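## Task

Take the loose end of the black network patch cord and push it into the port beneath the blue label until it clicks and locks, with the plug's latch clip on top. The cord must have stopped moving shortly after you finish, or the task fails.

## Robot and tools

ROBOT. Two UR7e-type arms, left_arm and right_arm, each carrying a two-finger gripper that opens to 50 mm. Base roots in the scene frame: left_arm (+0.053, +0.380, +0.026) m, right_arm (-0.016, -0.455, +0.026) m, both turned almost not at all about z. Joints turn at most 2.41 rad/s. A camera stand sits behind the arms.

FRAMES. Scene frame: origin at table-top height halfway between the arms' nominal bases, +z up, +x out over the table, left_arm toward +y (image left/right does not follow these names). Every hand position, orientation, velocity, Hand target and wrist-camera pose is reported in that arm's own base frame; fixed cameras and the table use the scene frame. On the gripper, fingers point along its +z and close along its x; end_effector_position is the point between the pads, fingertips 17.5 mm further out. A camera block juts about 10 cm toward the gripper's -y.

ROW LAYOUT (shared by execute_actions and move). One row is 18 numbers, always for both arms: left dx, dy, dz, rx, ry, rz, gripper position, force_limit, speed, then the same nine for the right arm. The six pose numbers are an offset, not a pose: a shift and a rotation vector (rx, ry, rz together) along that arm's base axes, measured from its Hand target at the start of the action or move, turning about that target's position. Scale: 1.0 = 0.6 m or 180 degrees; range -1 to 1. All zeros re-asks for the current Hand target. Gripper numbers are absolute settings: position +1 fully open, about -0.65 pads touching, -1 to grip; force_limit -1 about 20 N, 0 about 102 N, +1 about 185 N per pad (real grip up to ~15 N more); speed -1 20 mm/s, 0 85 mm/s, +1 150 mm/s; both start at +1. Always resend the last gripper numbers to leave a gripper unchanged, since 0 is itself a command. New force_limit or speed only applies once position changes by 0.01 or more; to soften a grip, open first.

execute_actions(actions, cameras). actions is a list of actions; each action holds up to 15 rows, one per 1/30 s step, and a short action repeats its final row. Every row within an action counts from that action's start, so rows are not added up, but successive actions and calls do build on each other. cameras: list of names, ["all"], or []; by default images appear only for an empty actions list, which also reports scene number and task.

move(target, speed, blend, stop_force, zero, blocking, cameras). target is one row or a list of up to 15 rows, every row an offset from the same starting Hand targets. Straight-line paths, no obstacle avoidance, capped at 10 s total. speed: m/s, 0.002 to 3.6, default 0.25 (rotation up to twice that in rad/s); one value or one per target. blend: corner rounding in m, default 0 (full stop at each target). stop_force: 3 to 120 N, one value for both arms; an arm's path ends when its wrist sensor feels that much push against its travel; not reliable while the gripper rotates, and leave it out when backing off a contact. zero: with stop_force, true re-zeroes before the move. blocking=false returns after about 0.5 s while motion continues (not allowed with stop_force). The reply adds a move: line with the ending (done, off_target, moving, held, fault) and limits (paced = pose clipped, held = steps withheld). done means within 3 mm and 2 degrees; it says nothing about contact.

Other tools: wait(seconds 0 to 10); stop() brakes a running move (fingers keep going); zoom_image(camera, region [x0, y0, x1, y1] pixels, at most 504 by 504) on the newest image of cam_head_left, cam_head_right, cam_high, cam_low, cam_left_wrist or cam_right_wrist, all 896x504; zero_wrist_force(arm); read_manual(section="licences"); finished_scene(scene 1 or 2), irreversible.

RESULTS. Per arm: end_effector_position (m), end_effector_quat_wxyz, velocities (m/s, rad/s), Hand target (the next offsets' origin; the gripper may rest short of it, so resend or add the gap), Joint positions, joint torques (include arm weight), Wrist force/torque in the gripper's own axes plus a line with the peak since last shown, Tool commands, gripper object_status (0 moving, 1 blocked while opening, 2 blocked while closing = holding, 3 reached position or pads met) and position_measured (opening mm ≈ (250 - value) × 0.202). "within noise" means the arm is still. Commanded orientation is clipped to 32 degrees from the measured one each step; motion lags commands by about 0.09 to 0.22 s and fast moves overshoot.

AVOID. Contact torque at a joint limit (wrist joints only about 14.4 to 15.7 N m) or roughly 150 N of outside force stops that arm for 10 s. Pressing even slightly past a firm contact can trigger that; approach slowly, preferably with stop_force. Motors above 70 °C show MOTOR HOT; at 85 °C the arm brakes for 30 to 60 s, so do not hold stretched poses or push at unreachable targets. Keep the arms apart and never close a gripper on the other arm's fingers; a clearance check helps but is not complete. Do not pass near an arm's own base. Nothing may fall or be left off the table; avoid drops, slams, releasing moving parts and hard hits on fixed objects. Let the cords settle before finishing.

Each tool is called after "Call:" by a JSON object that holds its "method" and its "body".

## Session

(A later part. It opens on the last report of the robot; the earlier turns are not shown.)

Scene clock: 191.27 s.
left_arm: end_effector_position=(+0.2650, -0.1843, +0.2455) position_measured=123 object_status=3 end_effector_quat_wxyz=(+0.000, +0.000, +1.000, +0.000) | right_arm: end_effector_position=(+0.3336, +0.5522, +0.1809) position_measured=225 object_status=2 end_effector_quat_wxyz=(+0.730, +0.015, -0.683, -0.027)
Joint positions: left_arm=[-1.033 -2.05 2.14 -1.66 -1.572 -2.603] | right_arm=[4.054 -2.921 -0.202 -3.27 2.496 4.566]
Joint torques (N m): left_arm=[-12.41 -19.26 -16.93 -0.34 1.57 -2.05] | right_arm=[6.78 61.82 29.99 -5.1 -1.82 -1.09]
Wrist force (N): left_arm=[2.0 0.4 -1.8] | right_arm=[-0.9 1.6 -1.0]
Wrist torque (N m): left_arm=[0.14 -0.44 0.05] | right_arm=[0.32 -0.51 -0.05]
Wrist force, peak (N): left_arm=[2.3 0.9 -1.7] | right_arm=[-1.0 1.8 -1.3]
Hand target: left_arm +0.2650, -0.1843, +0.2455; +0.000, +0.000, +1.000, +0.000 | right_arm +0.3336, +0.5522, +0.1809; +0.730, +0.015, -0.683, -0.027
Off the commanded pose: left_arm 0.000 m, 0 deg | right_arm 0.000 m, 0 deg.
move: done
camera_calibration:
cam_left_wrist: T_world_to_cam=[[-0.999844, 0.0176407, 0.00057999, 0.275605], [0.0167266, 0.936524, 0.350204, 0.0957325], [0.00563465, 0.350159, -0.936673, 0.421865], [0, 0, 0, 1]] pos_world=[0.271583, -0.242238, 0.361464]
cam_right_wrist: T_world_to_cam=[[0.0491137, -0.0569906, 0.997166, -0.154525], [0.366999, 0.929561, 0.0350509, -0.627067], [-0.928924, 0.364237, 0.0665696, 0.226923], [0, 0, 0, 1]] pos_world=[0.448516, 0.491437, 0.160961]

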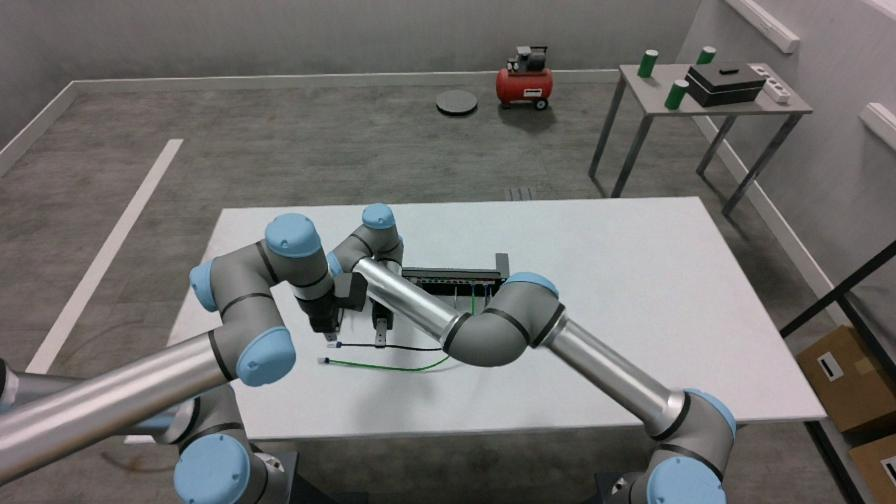

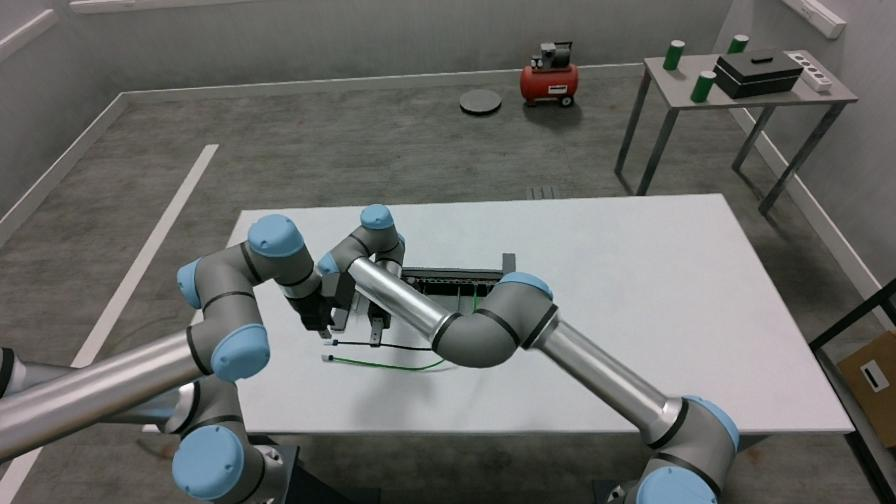

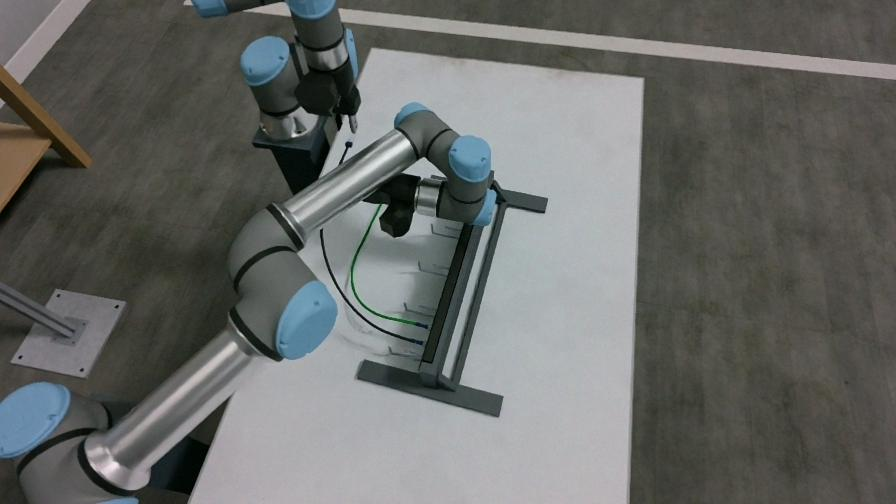

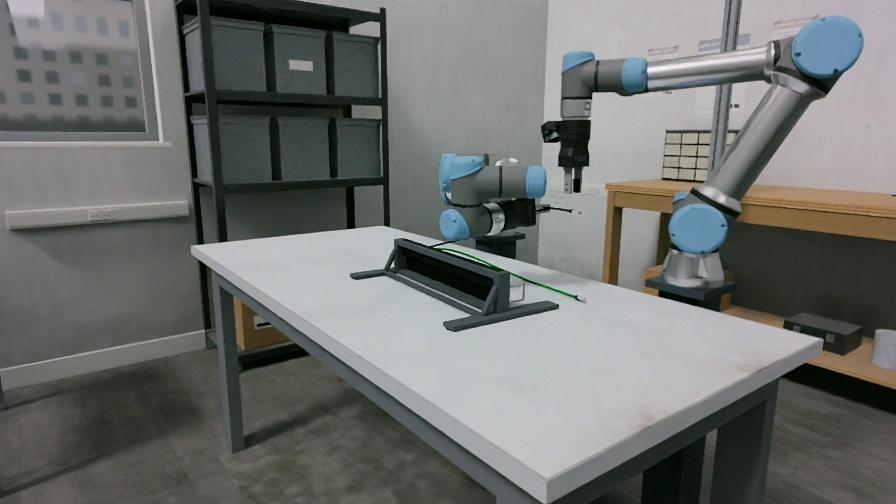

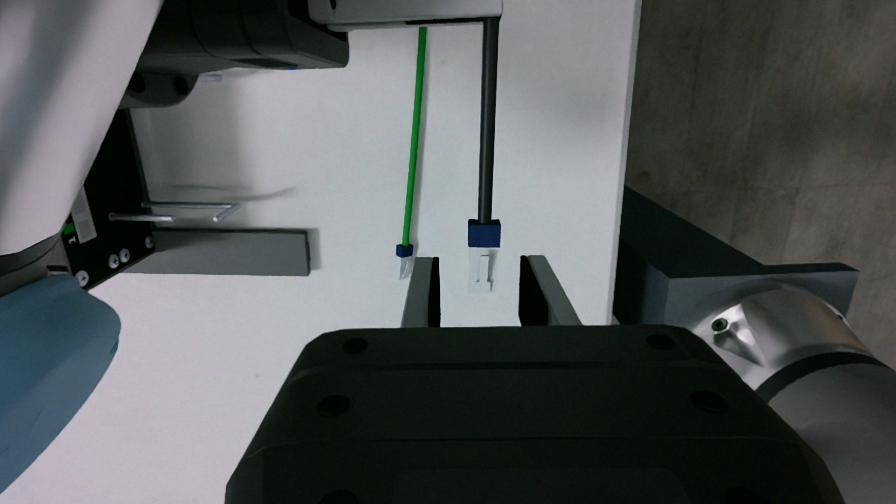

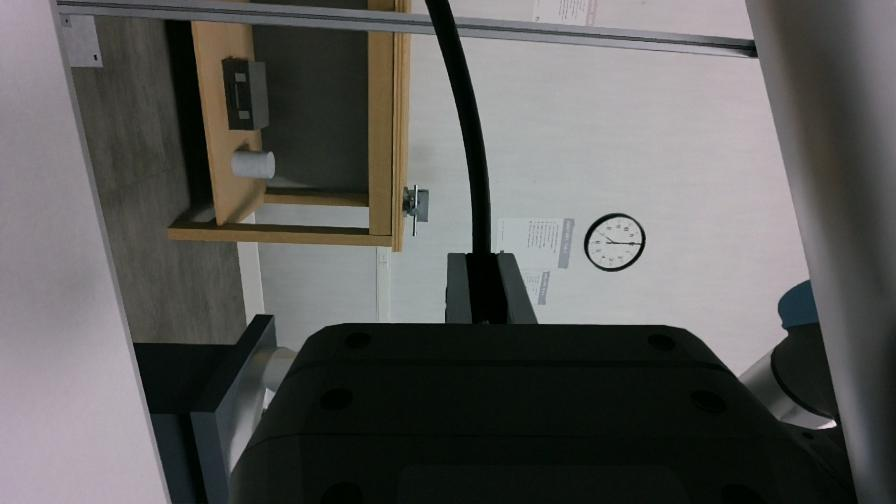

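Call:
{"method": "move", "body": {"target": [[-0.01,-0.001,0,0,0,0,0.2,1,1,0,0,0,0,0,0,-1,-0.9,-1],[-0.01,-0.001,-0.0925,0,0,0,0.2,1,1,0,0,0,0,0,0,-1,-0.9,-1]], "speed": 0.06, "cameras": ["cam_left_wrist","cam_head_right","cam_head_left","cam_low"]}}

Call:
{"method": "zoom_image", "body": {"camera": "cam_left_wrist", "region": [380, 180, 580, 330]}}

Call:
{"method": "zoom_image", "body": {"camera": "cam_head_right", "region": [300, 280, 400, 370]}}

Call:
{"method": "zoom_image", "body": {"camera": "cam_low", "region": [520, 160, 640, 240]}}

Scene clock: 204.17 s.
left_arm: end_effector_position=(+0.2590, -0.1850, +0.1901) position_measured=123 object_status=3 end_effector_quat_wxyz=(+0.000, +0.000, +1.000, +0.000) | right_arm: end_effector_position=(+0.3336, +0.5522, +0.1809) position_measured=225 object_status=2 end_effector_quat_wxyz=(+0.730, +0.015, -0.683, -0.027)
Joint positions: left_arm=[-1.052 -2.039 2.277 -1.809 -1.572 -2.623] | right_arm=[4.054 -2.921 -0.202 -3.27 2.496 4.566]
Joint torques (N m): left_arm=[9.41 8.27 -17.7 -5.67 0.79 2.27] | right_arm=[6.87 61.79 29.94 -5 -1.77 -1.1]
Wrist force (N): left_arm=[1.8 0.6 -1.5] | right_arm=[-0.9 1.6 -1.0]
Wrist torque (N m): left_arm=[0.16 -0.39 0.06] | right_arm=[0.31 -0.52 -0.06]
Wrist force, peak (N): left_arm=[2.2 0.6 -2.0] | right_arm=[-0.7 1.9 -1.1]
Hand target: left_arm +0.2590, -0.1849, +0.1900; +0.000, +0.000, +1.000, +0.000 | right_arm +0.3336, +0.5522, +0.1809; +0.730, +0.015, -0.683, -0.027
Off the commanded pose: left_arm 0.000 m, 0 deg | right_arm 0.000 m, 0 deg.
move: done
camera_calibration:
cam_left_wrist: T_world_to_cam=[[-0.99985, 0.0173255, 0.000571666, 0.269574], [0.016428, 0.936498, 0.350289, 0.115843], [0.00553355, 0.350246, -0.936642, 0.370256], [0, 0, 0, 1]] pos_world=[0.265582, -0.242838, 0.306065]
Images, in order (width x height): cam_head_left 896x504, cam_head_right 896x504, cam_low 896x504, cam_left_wrist 896x504.

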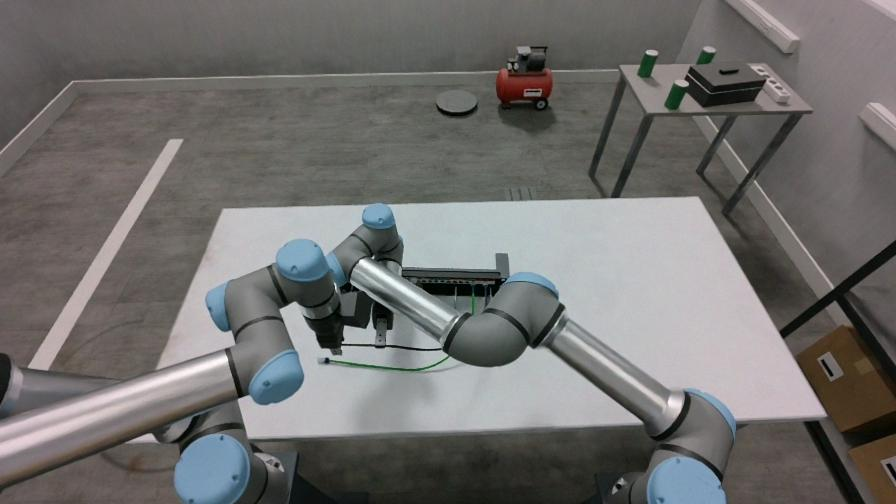

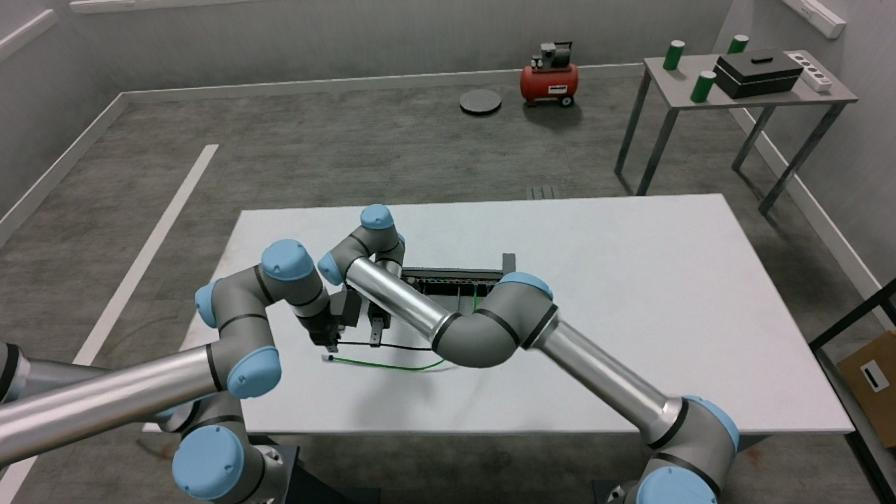

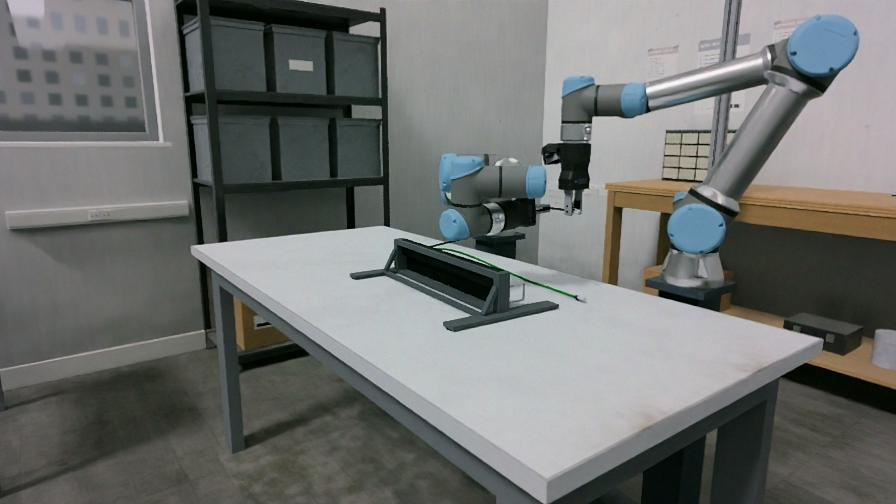

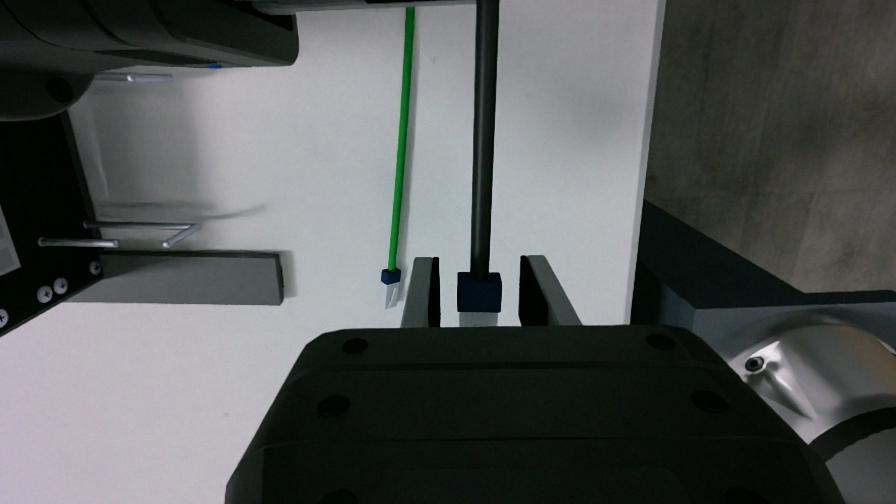

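Scaled by 2.520 from the camera's 896x504 image, which has a finer 1280x720 frame.

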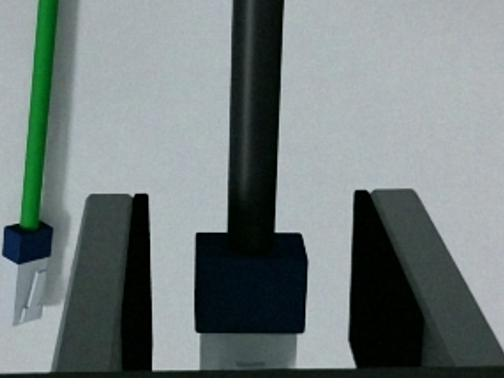

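Scaled by 5.040 from the camera's 896x504 image, which has a finer 1280x720 frame.

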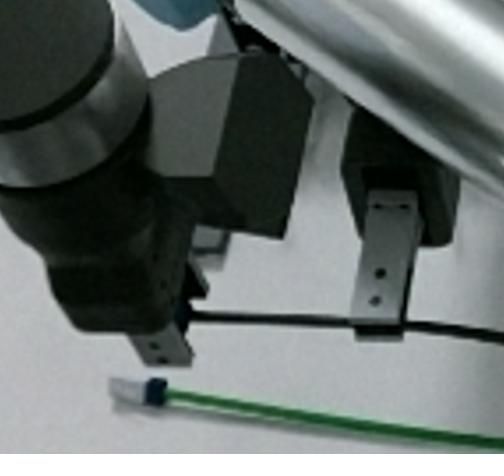

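Scaled by 4.200 from the camera's 896x504 image, which has a finer 1280x720 frame.

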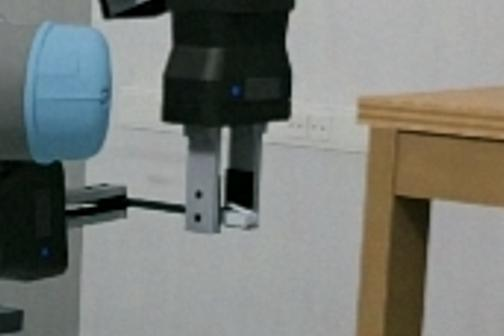

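Call:
{"method": "move", "body": {"target": [[0,-0.007,0,0,0,0,0.2,1,-1,0,0,0,0,0,0,-1,-0.9,-1],[0,-0.007,0,0,0,0,-1,-0.4,-1,0,0,0,0,0,0,-1,-0.9,-1]], "speed": 0.05, "cameras": ["cam_left_wrist","cam_head_right","cam_low"]}}

Call:
{"method": "zoom_image", "body": {"camera": "cam_left_wrist", "region": [380, 180, 580, 330]}}

Call:
{"method": "zoom_image", "body": {"camera": "cam_low", "region": [530, 180, 610, 230]}}

Scene clock: 214.63 s.
left_arm: end_effector_position=(+0.2590, -0.1891, +0.1900) position_measured=193 object_status=2 end_effector_quat_wxyz=(+0.000, +0.000, +1.000, +0.000) | right_arm: end_effector_position=(+0.3336, +0.5522, +0.1809) position_measured=225 object_status=2 end_effector_quat_wxyz=(+0.730, +0.015, -0.683, -0.027)
Joint positions: left_arm=[-1.059 -2.03 2.273 -1.813 -1.572 -2.63] | right_arm=[4.054 -2.921 -0.202 -3.27 2.496 4.566]
Joint torques (N m): left_arm=[-12.16 8.02 -32.39 -5.59 0.72 -2.44] | right_arm=[6.46 62.42 30.03 -5.08 -1.76 -0.97]
Wrist force (N): left_arm=[2.0 0.5 -1.6] | right_arm=[-0.7 1.8 -1.2]
Wrist torque (N m): left_arm=[0.15 -0.42 0.06] | right_arm=[0.35 -0.54 -0.05]
Wrist force, peak (N): left_arm=[2.1 0.9 -1.9] | right_arm=[-1.1 1.7 -1.2]
Hand target: left_arm +0.2590, -0.1891, +0.1900; +0.000, +0.000, +1.000, +0.000 | right_arm +0.3336, +0.5522, +0.1809; +0.730, +0.015, -0.683, -0.027
Off the commanded pose: left_arm 0.000 m, 0 deg | right_arm 0.000 m, 0 deg.
move: done
camera_calibration:
cam_left_wrist: T_world_to_cam=[[-0.99985, 0.0173237, 0.000570997, 0.269747], [0.0164261, 0.936498, 0.350289, 0.11981], [0.00553355, 0.350246, -0.936642, 0.371633], [0, 0, 0, 1]] pos_world=[0.265682, -0.247038, 0.305965]
Images, in order (width x height): cam_head_right 896x504, cam_low 896x504, cam_left_wrist 896x504.

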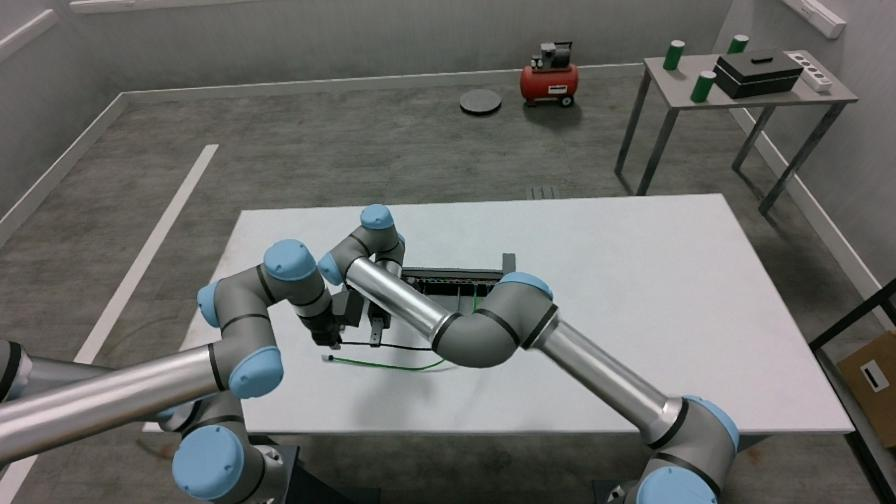

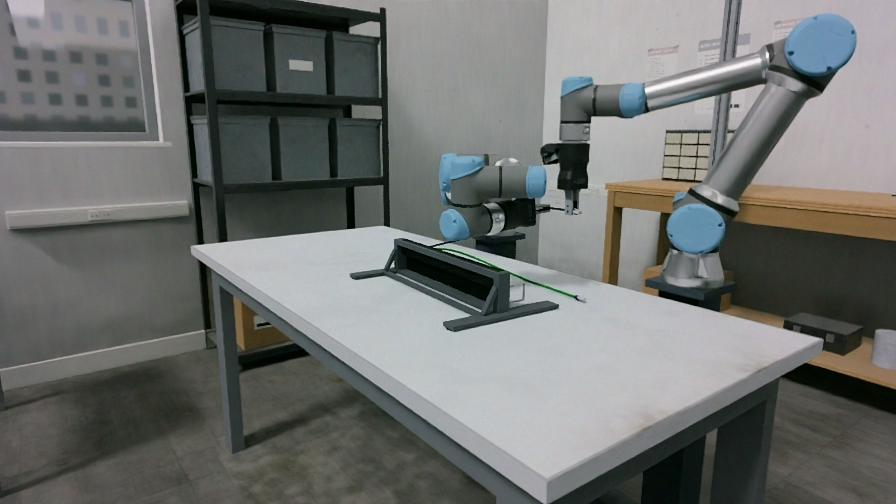

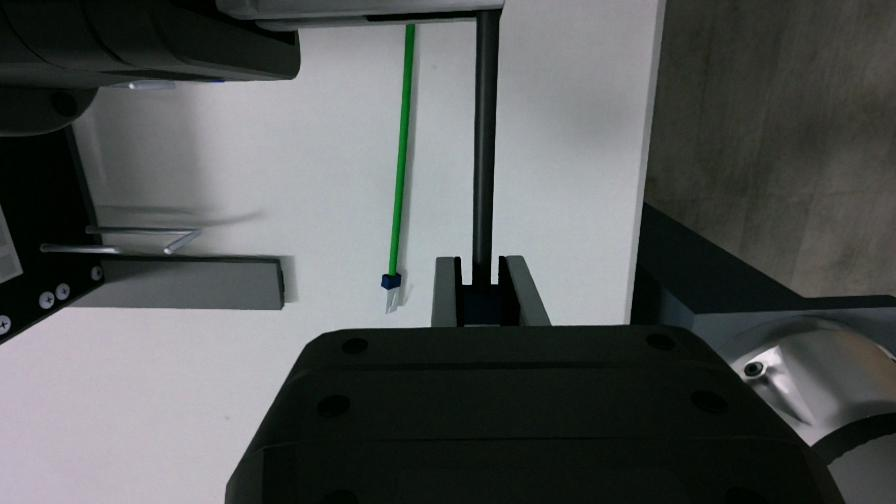

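Scaled by 2.520 from the camera's 896x504 image, which has a finer 1280x720 frame.

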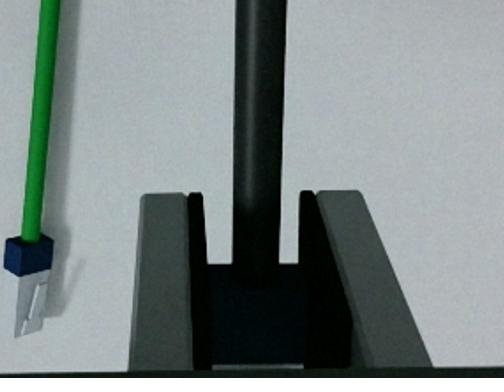

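Scaled by 6.300 from the camera's 896x504 image, which has a finer 1280x720 frame.

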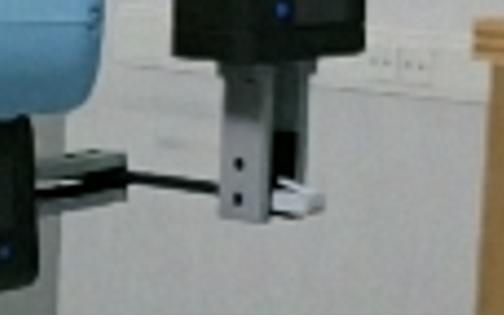

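Call:
{"method": "move", "body": {"target": [[0,0,0,0,0,0,-1,-0.4,-1,0,0,0,0,0,0,0.2,-0.9,-1],[0,0,0,0,0,0,-1,-0.4,-1,0.2,0,0.03,0,0,0,0.2,-0.9,-1],[0,0,0,0,0,0,-1,-0.4,-1,0.3,-0.5,0.3,0,0,0,0.2,-0.9,-1]], "speed": [0.1,0.1,0.3], "cameras": ["all"]}}

Call:
{"method": "zoom_image", "body": {"camera": "cam_low", "region": [530, 180, 610, 230]}}

Call:
{"method": "zoom_image", "body": {"camera": "cam_head_left", "region": [320, 250, 560, 370]}}

Call:
{"method": "zoom_image", "body": {"camera": "cam_left_wrist", "region": [0, 100, 200, 400]}}

Scene clock: 223.93 s.
left_arm: end_effector_position=(+0.2590, -0.1891, +0.1900) position_measured=193 object_status=2 end_effector_quat_wxyz=(+0.000, +0.000, +1.000, +0.000) | right_arm: end_effector_position=(+0.4785, +0.4300, +0.2662) position_measured=123 object_status=3 end_effector_quat_wxyz=(+0.660, -0.076, -0.739, -0.111)
Joint positions: left_arm=[-1.059 -2.03 2.273 -1.813 -1.572 -2.63] | right_arm=[3.768 -2.84 -0.035 -3.24 2.459 4.779]
Joint torques (N m): left_arm=[-9.78 7.9 -29.84 -3.59 -0.15 -2.45] | right_arm=[7.2 60.9 20.75 1.62 2.78 0.85]
Wrist force (N): left_arm=[1.8 0.6 -1.7] | right_arm=[-0.6 2.3 -0.8]
Wrist torque (N m): left_arm=[0.15 -0.40 0.06] | right_arm=[0.42 -0.47 -0.03]
Wrist force, peak (N): left_arm=[2.4 0.7 -2.0] | right_arm=[-1.2 -12.0 -3.5]
Hand target: left_arm +0.2590, -0.1891, +0.1900; +0.000, +0.000, +1.000, +0.000 | right_arm +0.4785, +0.4302, +0.2661; +0.660, -0.076, -0.739, -0.111 (not the last commanded pose)
Off the commanded pose: left_arm 0.000 m, 0 deg | right_arm 0.204 m, 18 deg.
elbow stopped short (right arm): the move would have taken joint 3 (elbow) straighter than the controller allows.
move: held (right_arm; a check stopped the path); path passed 2 of 3 targets; limits=held
pose unreachable (right arm): on one or more control steps of this call, first in action 0 (counted from 0), this arm could not follow its commanded pose, so it was not sent that pose on those steps. It may still have moved: this result reports where it is.
cause: moving toward the commanded pose would bring two parts of the arm too close to each other (its gripper and another part of the arm, with joints 4 (wrist 1) to 6 (wrist 3) between them, 11 mm apart when it was first held).
camera_calibration:
cam_left_wrist: T_world_to_cam=[[-0.99985, 0.0173247, 0.000569373, 0.269748], [0.016427, 0.936531, 0.350201, 0.119845], [0.00553391, 0.350158, -0.936674, 0.371621], [0, 0, 0, 1]] pos_world=[0.265682, -0.247038, 0.305964]
cam_right_wrist: T_world_to_cam=[[-0.132763, -0.0277515, 0.990759, -0.177515], [0.576998, 0.810598, 0.100024, -0.636219], [-0.805883, 0.584945, -0.0916049, 0.288676], [0, 0, 0, 1]] pos_world=[0.576169, 0.341932, 0.265956]

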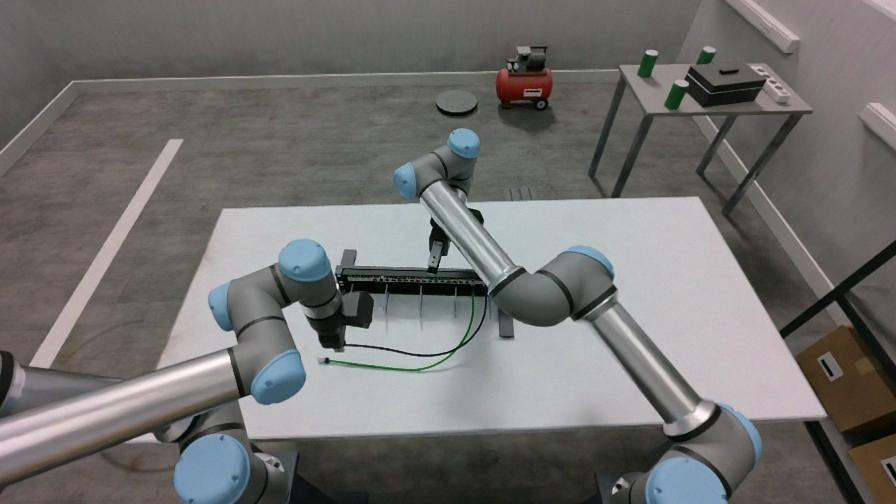

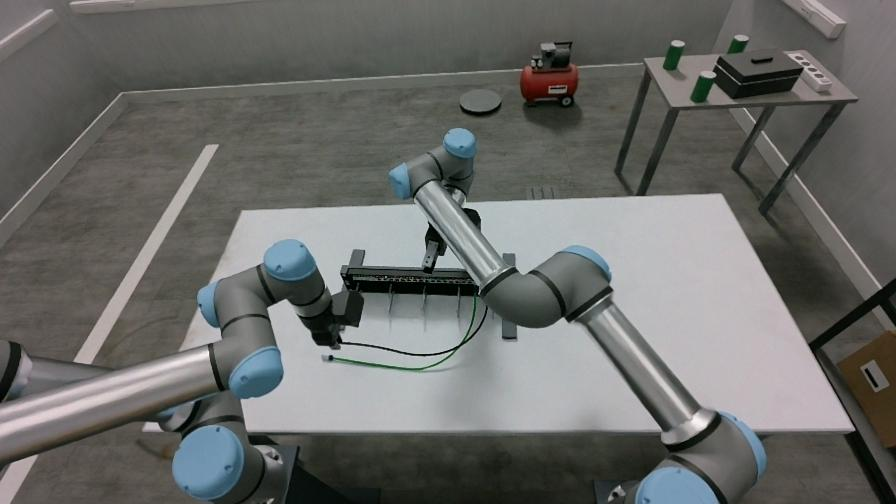

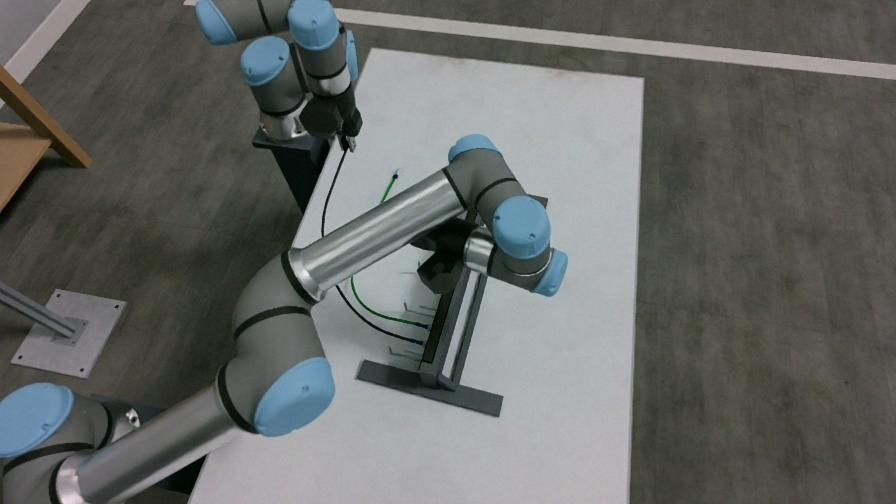

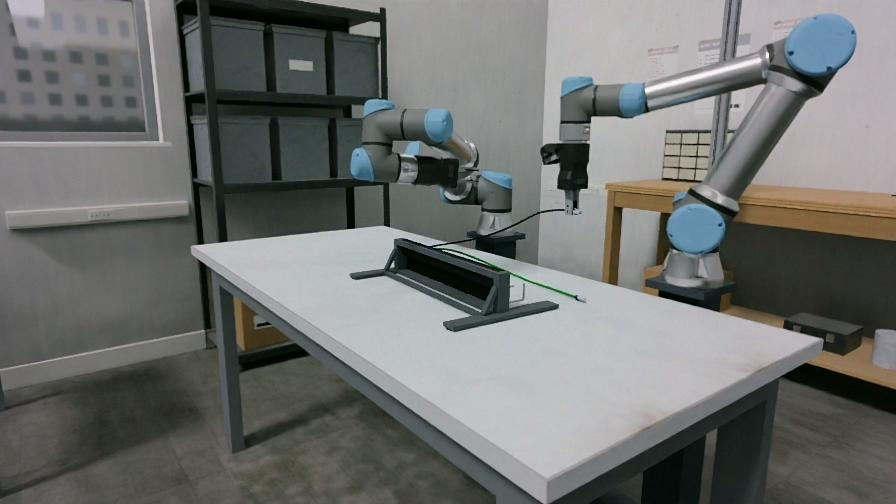

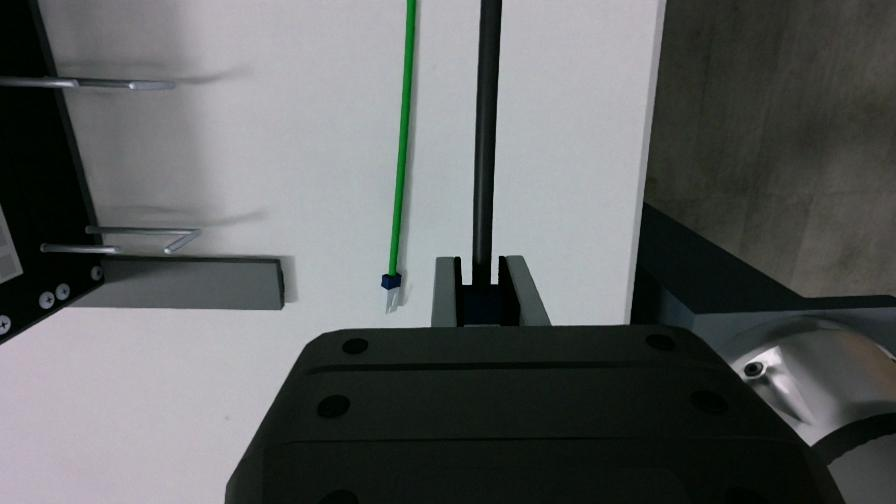

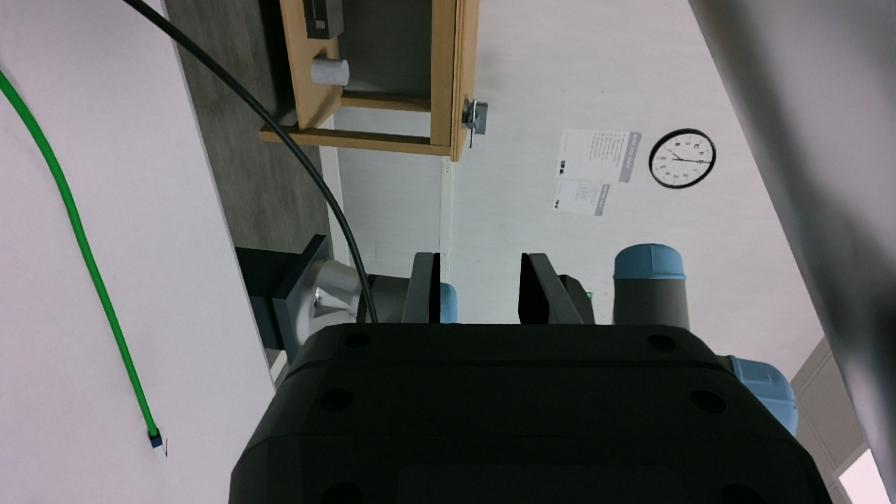

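Scaled by 6.300 from the camera's 896x504 image, which has a finer 1280x720 frame.

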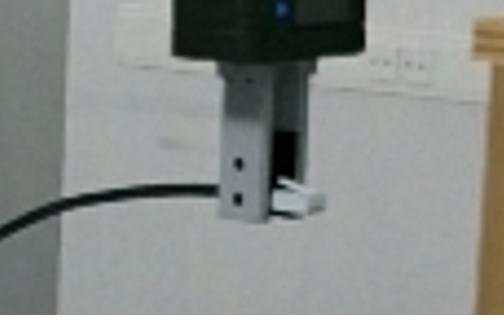

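Scaled by 2.100 from the camera's 896x504 image, which has a finer 1280x720 frame.

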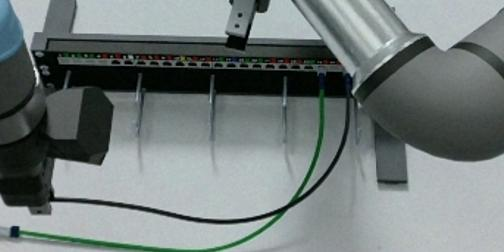

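Scaled by 1.680 from the camera's 896x504 image, which has a finer 1280x720 frame.

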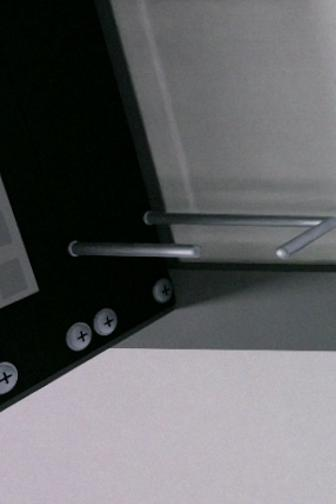

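Call:
{"method": "move", "body": {"target": [[0,0,0.05,0,0,0,-1,-0.4,-1,0,-0.1,0.15,0,-0.39,0,0.2,-0.9,-1],[0,0,0.05,0,0,0,-1,-0.4,-1,0,-0.6,0.15,0,-0.39,0,0.2,-0.9,-1]], "speed": 0.3, "cameras": ["cam_head_left","cam_head_right"]}}

Call:
{"method": "zoom_image", "body": {"camera": "cam_head_right", "region": [330, 240, 530, 320]}}

Call:
{"method": "zoom_image", "body": {"camera": "cam_head_left", "region": [330, 240, 530, 320]}}

Scene clock: 233.37 s.
left_arm: end_effector_position=(+0.2590, -0.1891, +0.2200) position_measured=193 object_status=2 end_effector_quat_wxyz=(+0.000, +0.000, +1.000, +0.000) | right_arm: end_effector_position=(+0.4785, +0.0703, +0.3561) position_measured=123 object_status=3 end_effector_quat_wxyz=(-0.114, -0.002, +0.984, +0.134)
Joint positions: left_arm=[-1.059 -2.048 2.204 -1.726 -1.572 -2.63] | right_arm=[3.396 -1.643 -1.426 -1.804 1.889 4.938]
Joint torques (N m): left_arm=[4.12 -18.98 -31.33 -0.21 -1.85 -0.11] | right_arm=[-7.03 21.25 35.19 -0.39 -1.64 -1.19]
Wrist force (N): left_arm=[1.9 0.7 -1.4] | right_arm=[0.1 0.4 -0.4]
Wrist torque (N m): left_arm=[0.18 -0.43 0.05] | right_arm=[0.15 -0.11 0.08]
Wrist force, peak (N): left_arm=[2.2 0.6 -1.7] | right_arm=[-0.6 3.6 -0.9]
Hand target: left_arm +0.2590, -0.1891, +0.2200; +0.000, +0.000, +1.000, +0.000 | right_arm +0.4785, +0.0702, +0.3561; -0.114, -0.002, +0.984, +0.134
Off the commanded pose: left_arm 0.000 m, 0 deg | right_arm 0.000 m, 0 deg.
move: done
Images, in order (width x height): cam_head_left 896x504, cam_head_right 896x504.

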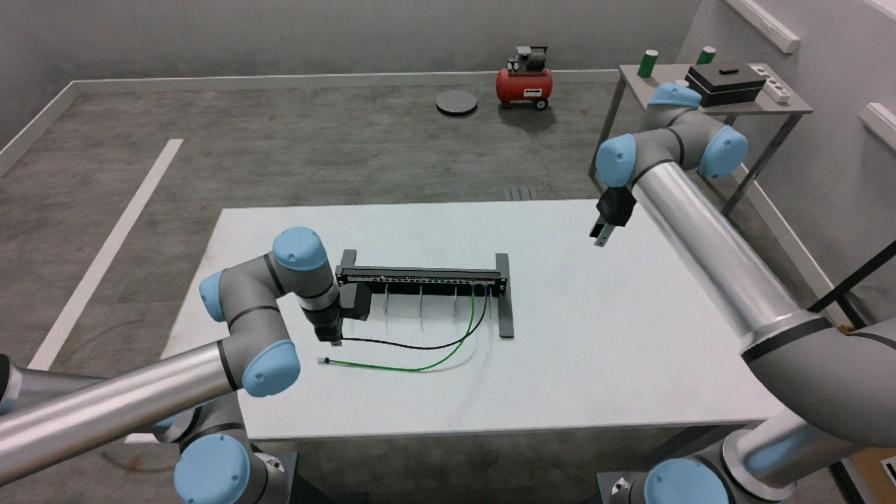

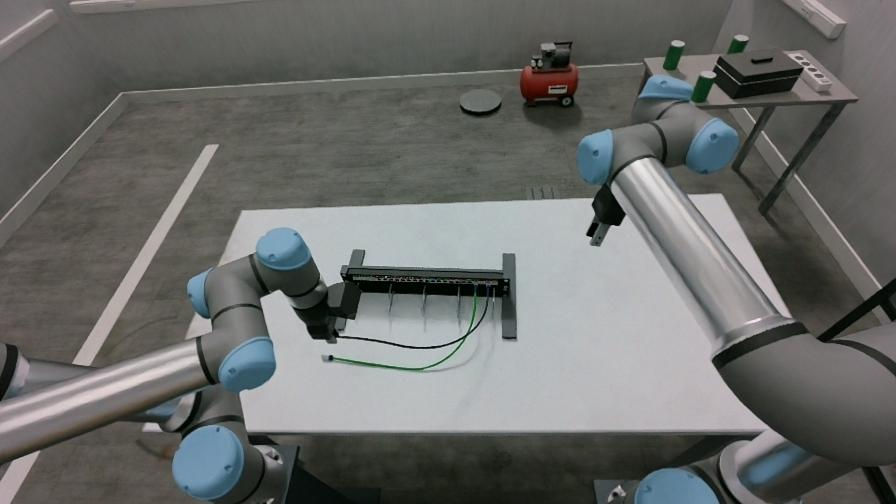

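Scaled by 2.520 from the camera's 896x504 image, which has a finer 1280x720 frame.

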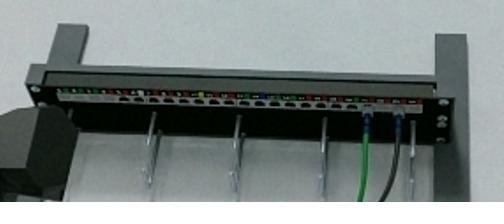

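Scaled by 2.520 from the camera's 896x504 image, which has a finer 1280x720 frame.

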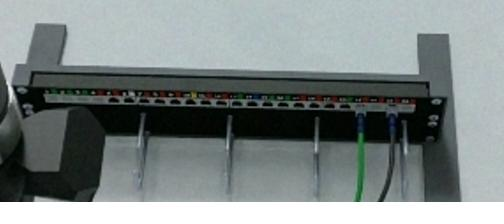

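Call:
{"method": "move", "body": {"target": [0.218,-0.317,-0.05,0,0,-0.5,-1,-0.4,-1,0,0,0,0,0,0,0.2,-0.9,-1], "speed": 0.2, "cameras": ["all"]}}

Call:
{"method": "zoom_image", "body": {"camera": "cam_left_wrist", "region": [300, 60, 700, 320]}}

Call:
{"method": "zoom_image", "body": {"camera": "cam_head_right", "region": [360, 230, 560, 360]}}

Call:
{"method": "zoom_image", "body": {"camera": "cam_left_wrist", "region": [200, 300, 700, 504]}}

Scene clock: 244.73 s.
left_arm: end_effector_position=(+0.3898, -0.3793, +0.1900) position_measured=193 object_status=2 end_effector_quat_wxyz=(+0.000, +0.707, +0.707, +0.000) | right_arm: end_effector_position=(+0.4785, +0.0702, +0.3561) position_measured=123 object_status=3 end_effector_quat_wxyz=(-0.114, -0.002, +0.984, +0.134)
Joint positions: left_arm=[-1.02 -1.431 1.78 -1.919 -1.57 -1.02] | right_arm=[3.396 -1.643 -1.426 -1.805 1.889 4.938]
Joint torques (N m): left_arm=[11.85 -19.43 -32.47 -0.21 -1.75 2.79] | right_arm=[-7.32 21.75 34.5 -0.18 -1.11 -1.08]
Wrist force (N): left_arm=[2.1 0.7 -1.6] | right_arm=[0.0 0.3 0.0]
Wrist torque (N m): left_arm=[0.16 -0.43 -0.03] | right_arm=[0.14 -0.10 0.08]
Wrist force, peak (N): left_arm=[2.6 0.7 -1.4] | right_arm=[0.0 0.7 -0.3]
Hand target: left_arm +0.3898, -0.3793, +0.1900; +0.000, +0.707, +0.707, +0.000 | right_arm +0.4785, +0.0702, +0.3561; -0.114, -0.002, +0.984, +0.134
Off the commanded pose: left_arm 0.000 m, 0 deg | right_arm 0.000 m, 0 deg.
move: done
camera_calibration:
cam_left_wrist: T_world_to_cam=[[0.0170095, 0.999855, 0.000561008, 0.380106], [0.936504, -0.0161283, 0.350286, -0.424284], [0.350244, -0.00543281, -0.936643, 0.168215], [0, 0, 0, 1]] pos_world=[0.331961, -0.38598, 0.305965]
cam_right_wrist: T_world_to_cam=[[-0.977194, -0.0277967, 0.21052, 0.405311], [0.101216, 0.810556, 0.576849, -0.295723], [-0.186673, 0.585001, -0.789257, 0.459546], [0, 0, 0, 1]] pos_world=[0.511784, -0.0178683, 0.447961]

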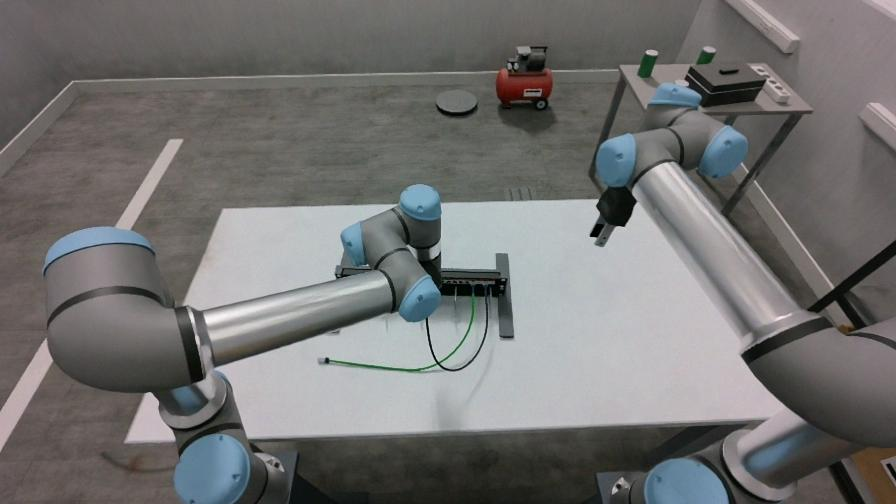

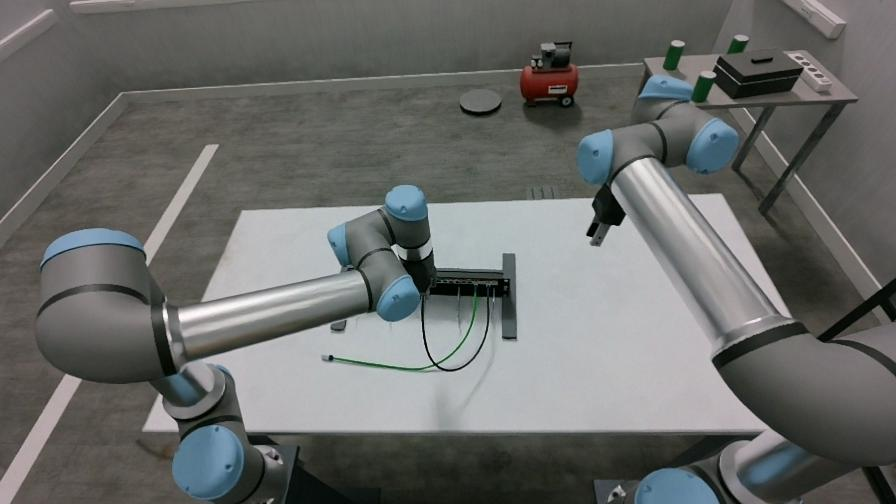

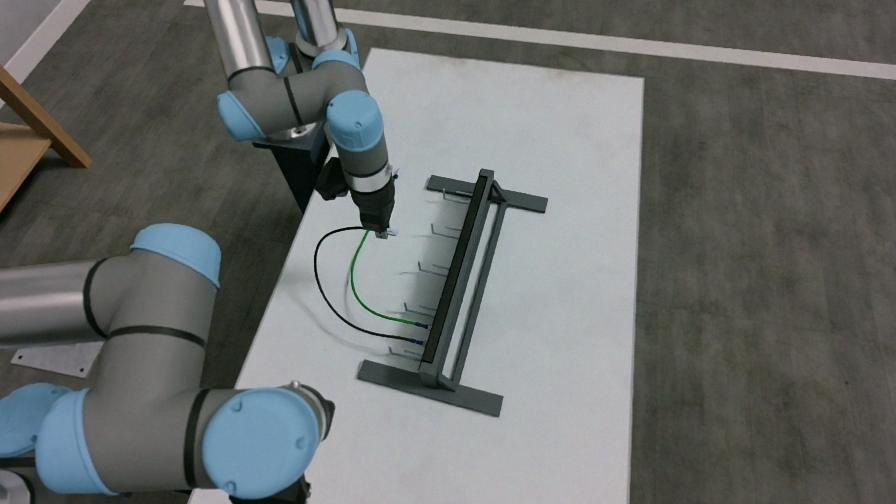

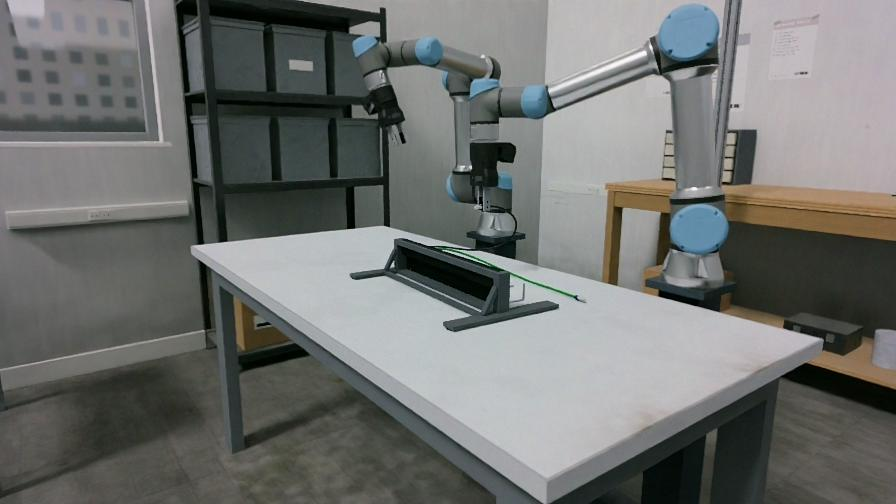

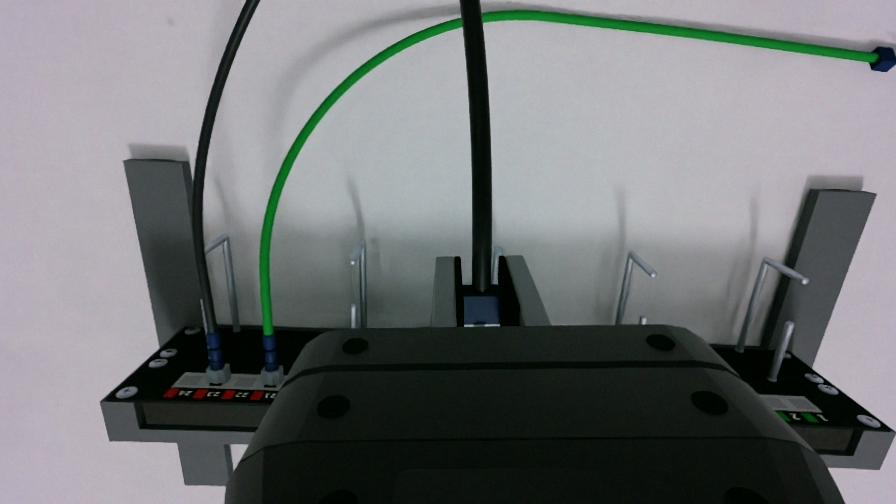

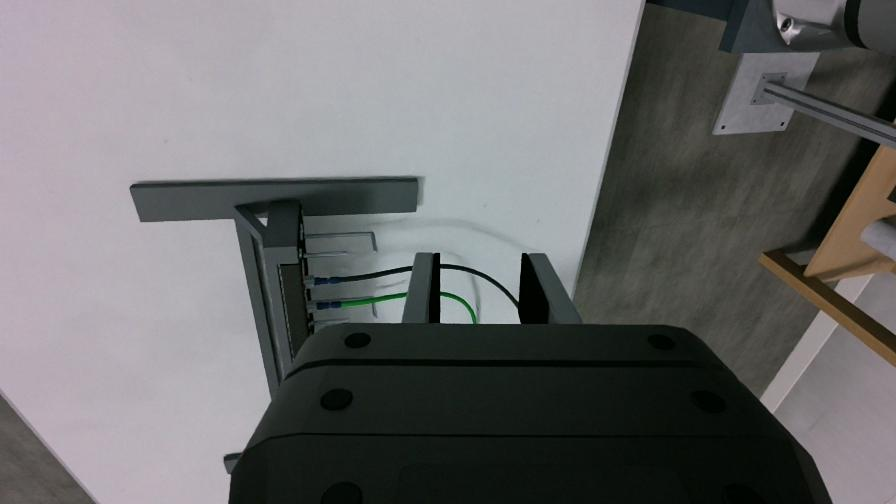

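Scaled by 1.260 from the camera's 896x504 image, which has a finer 1280x720 frame.

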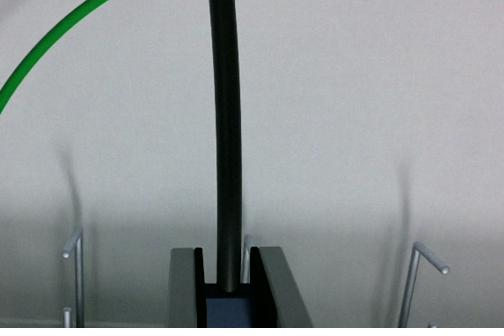

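Scaled by 2.520 from the camera's 896x504 image, which has a finer 1280x720 frame.

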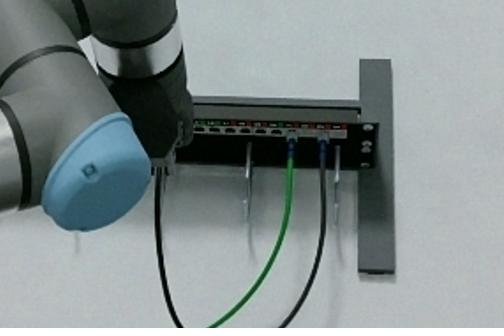

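Scaled by 1.008 from the camera's 896x504 image, which has a finer 1280x720 frame.

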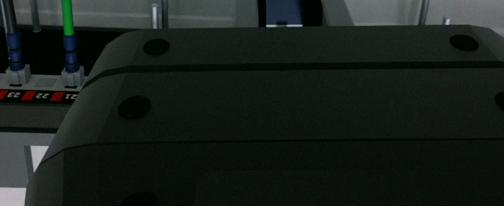

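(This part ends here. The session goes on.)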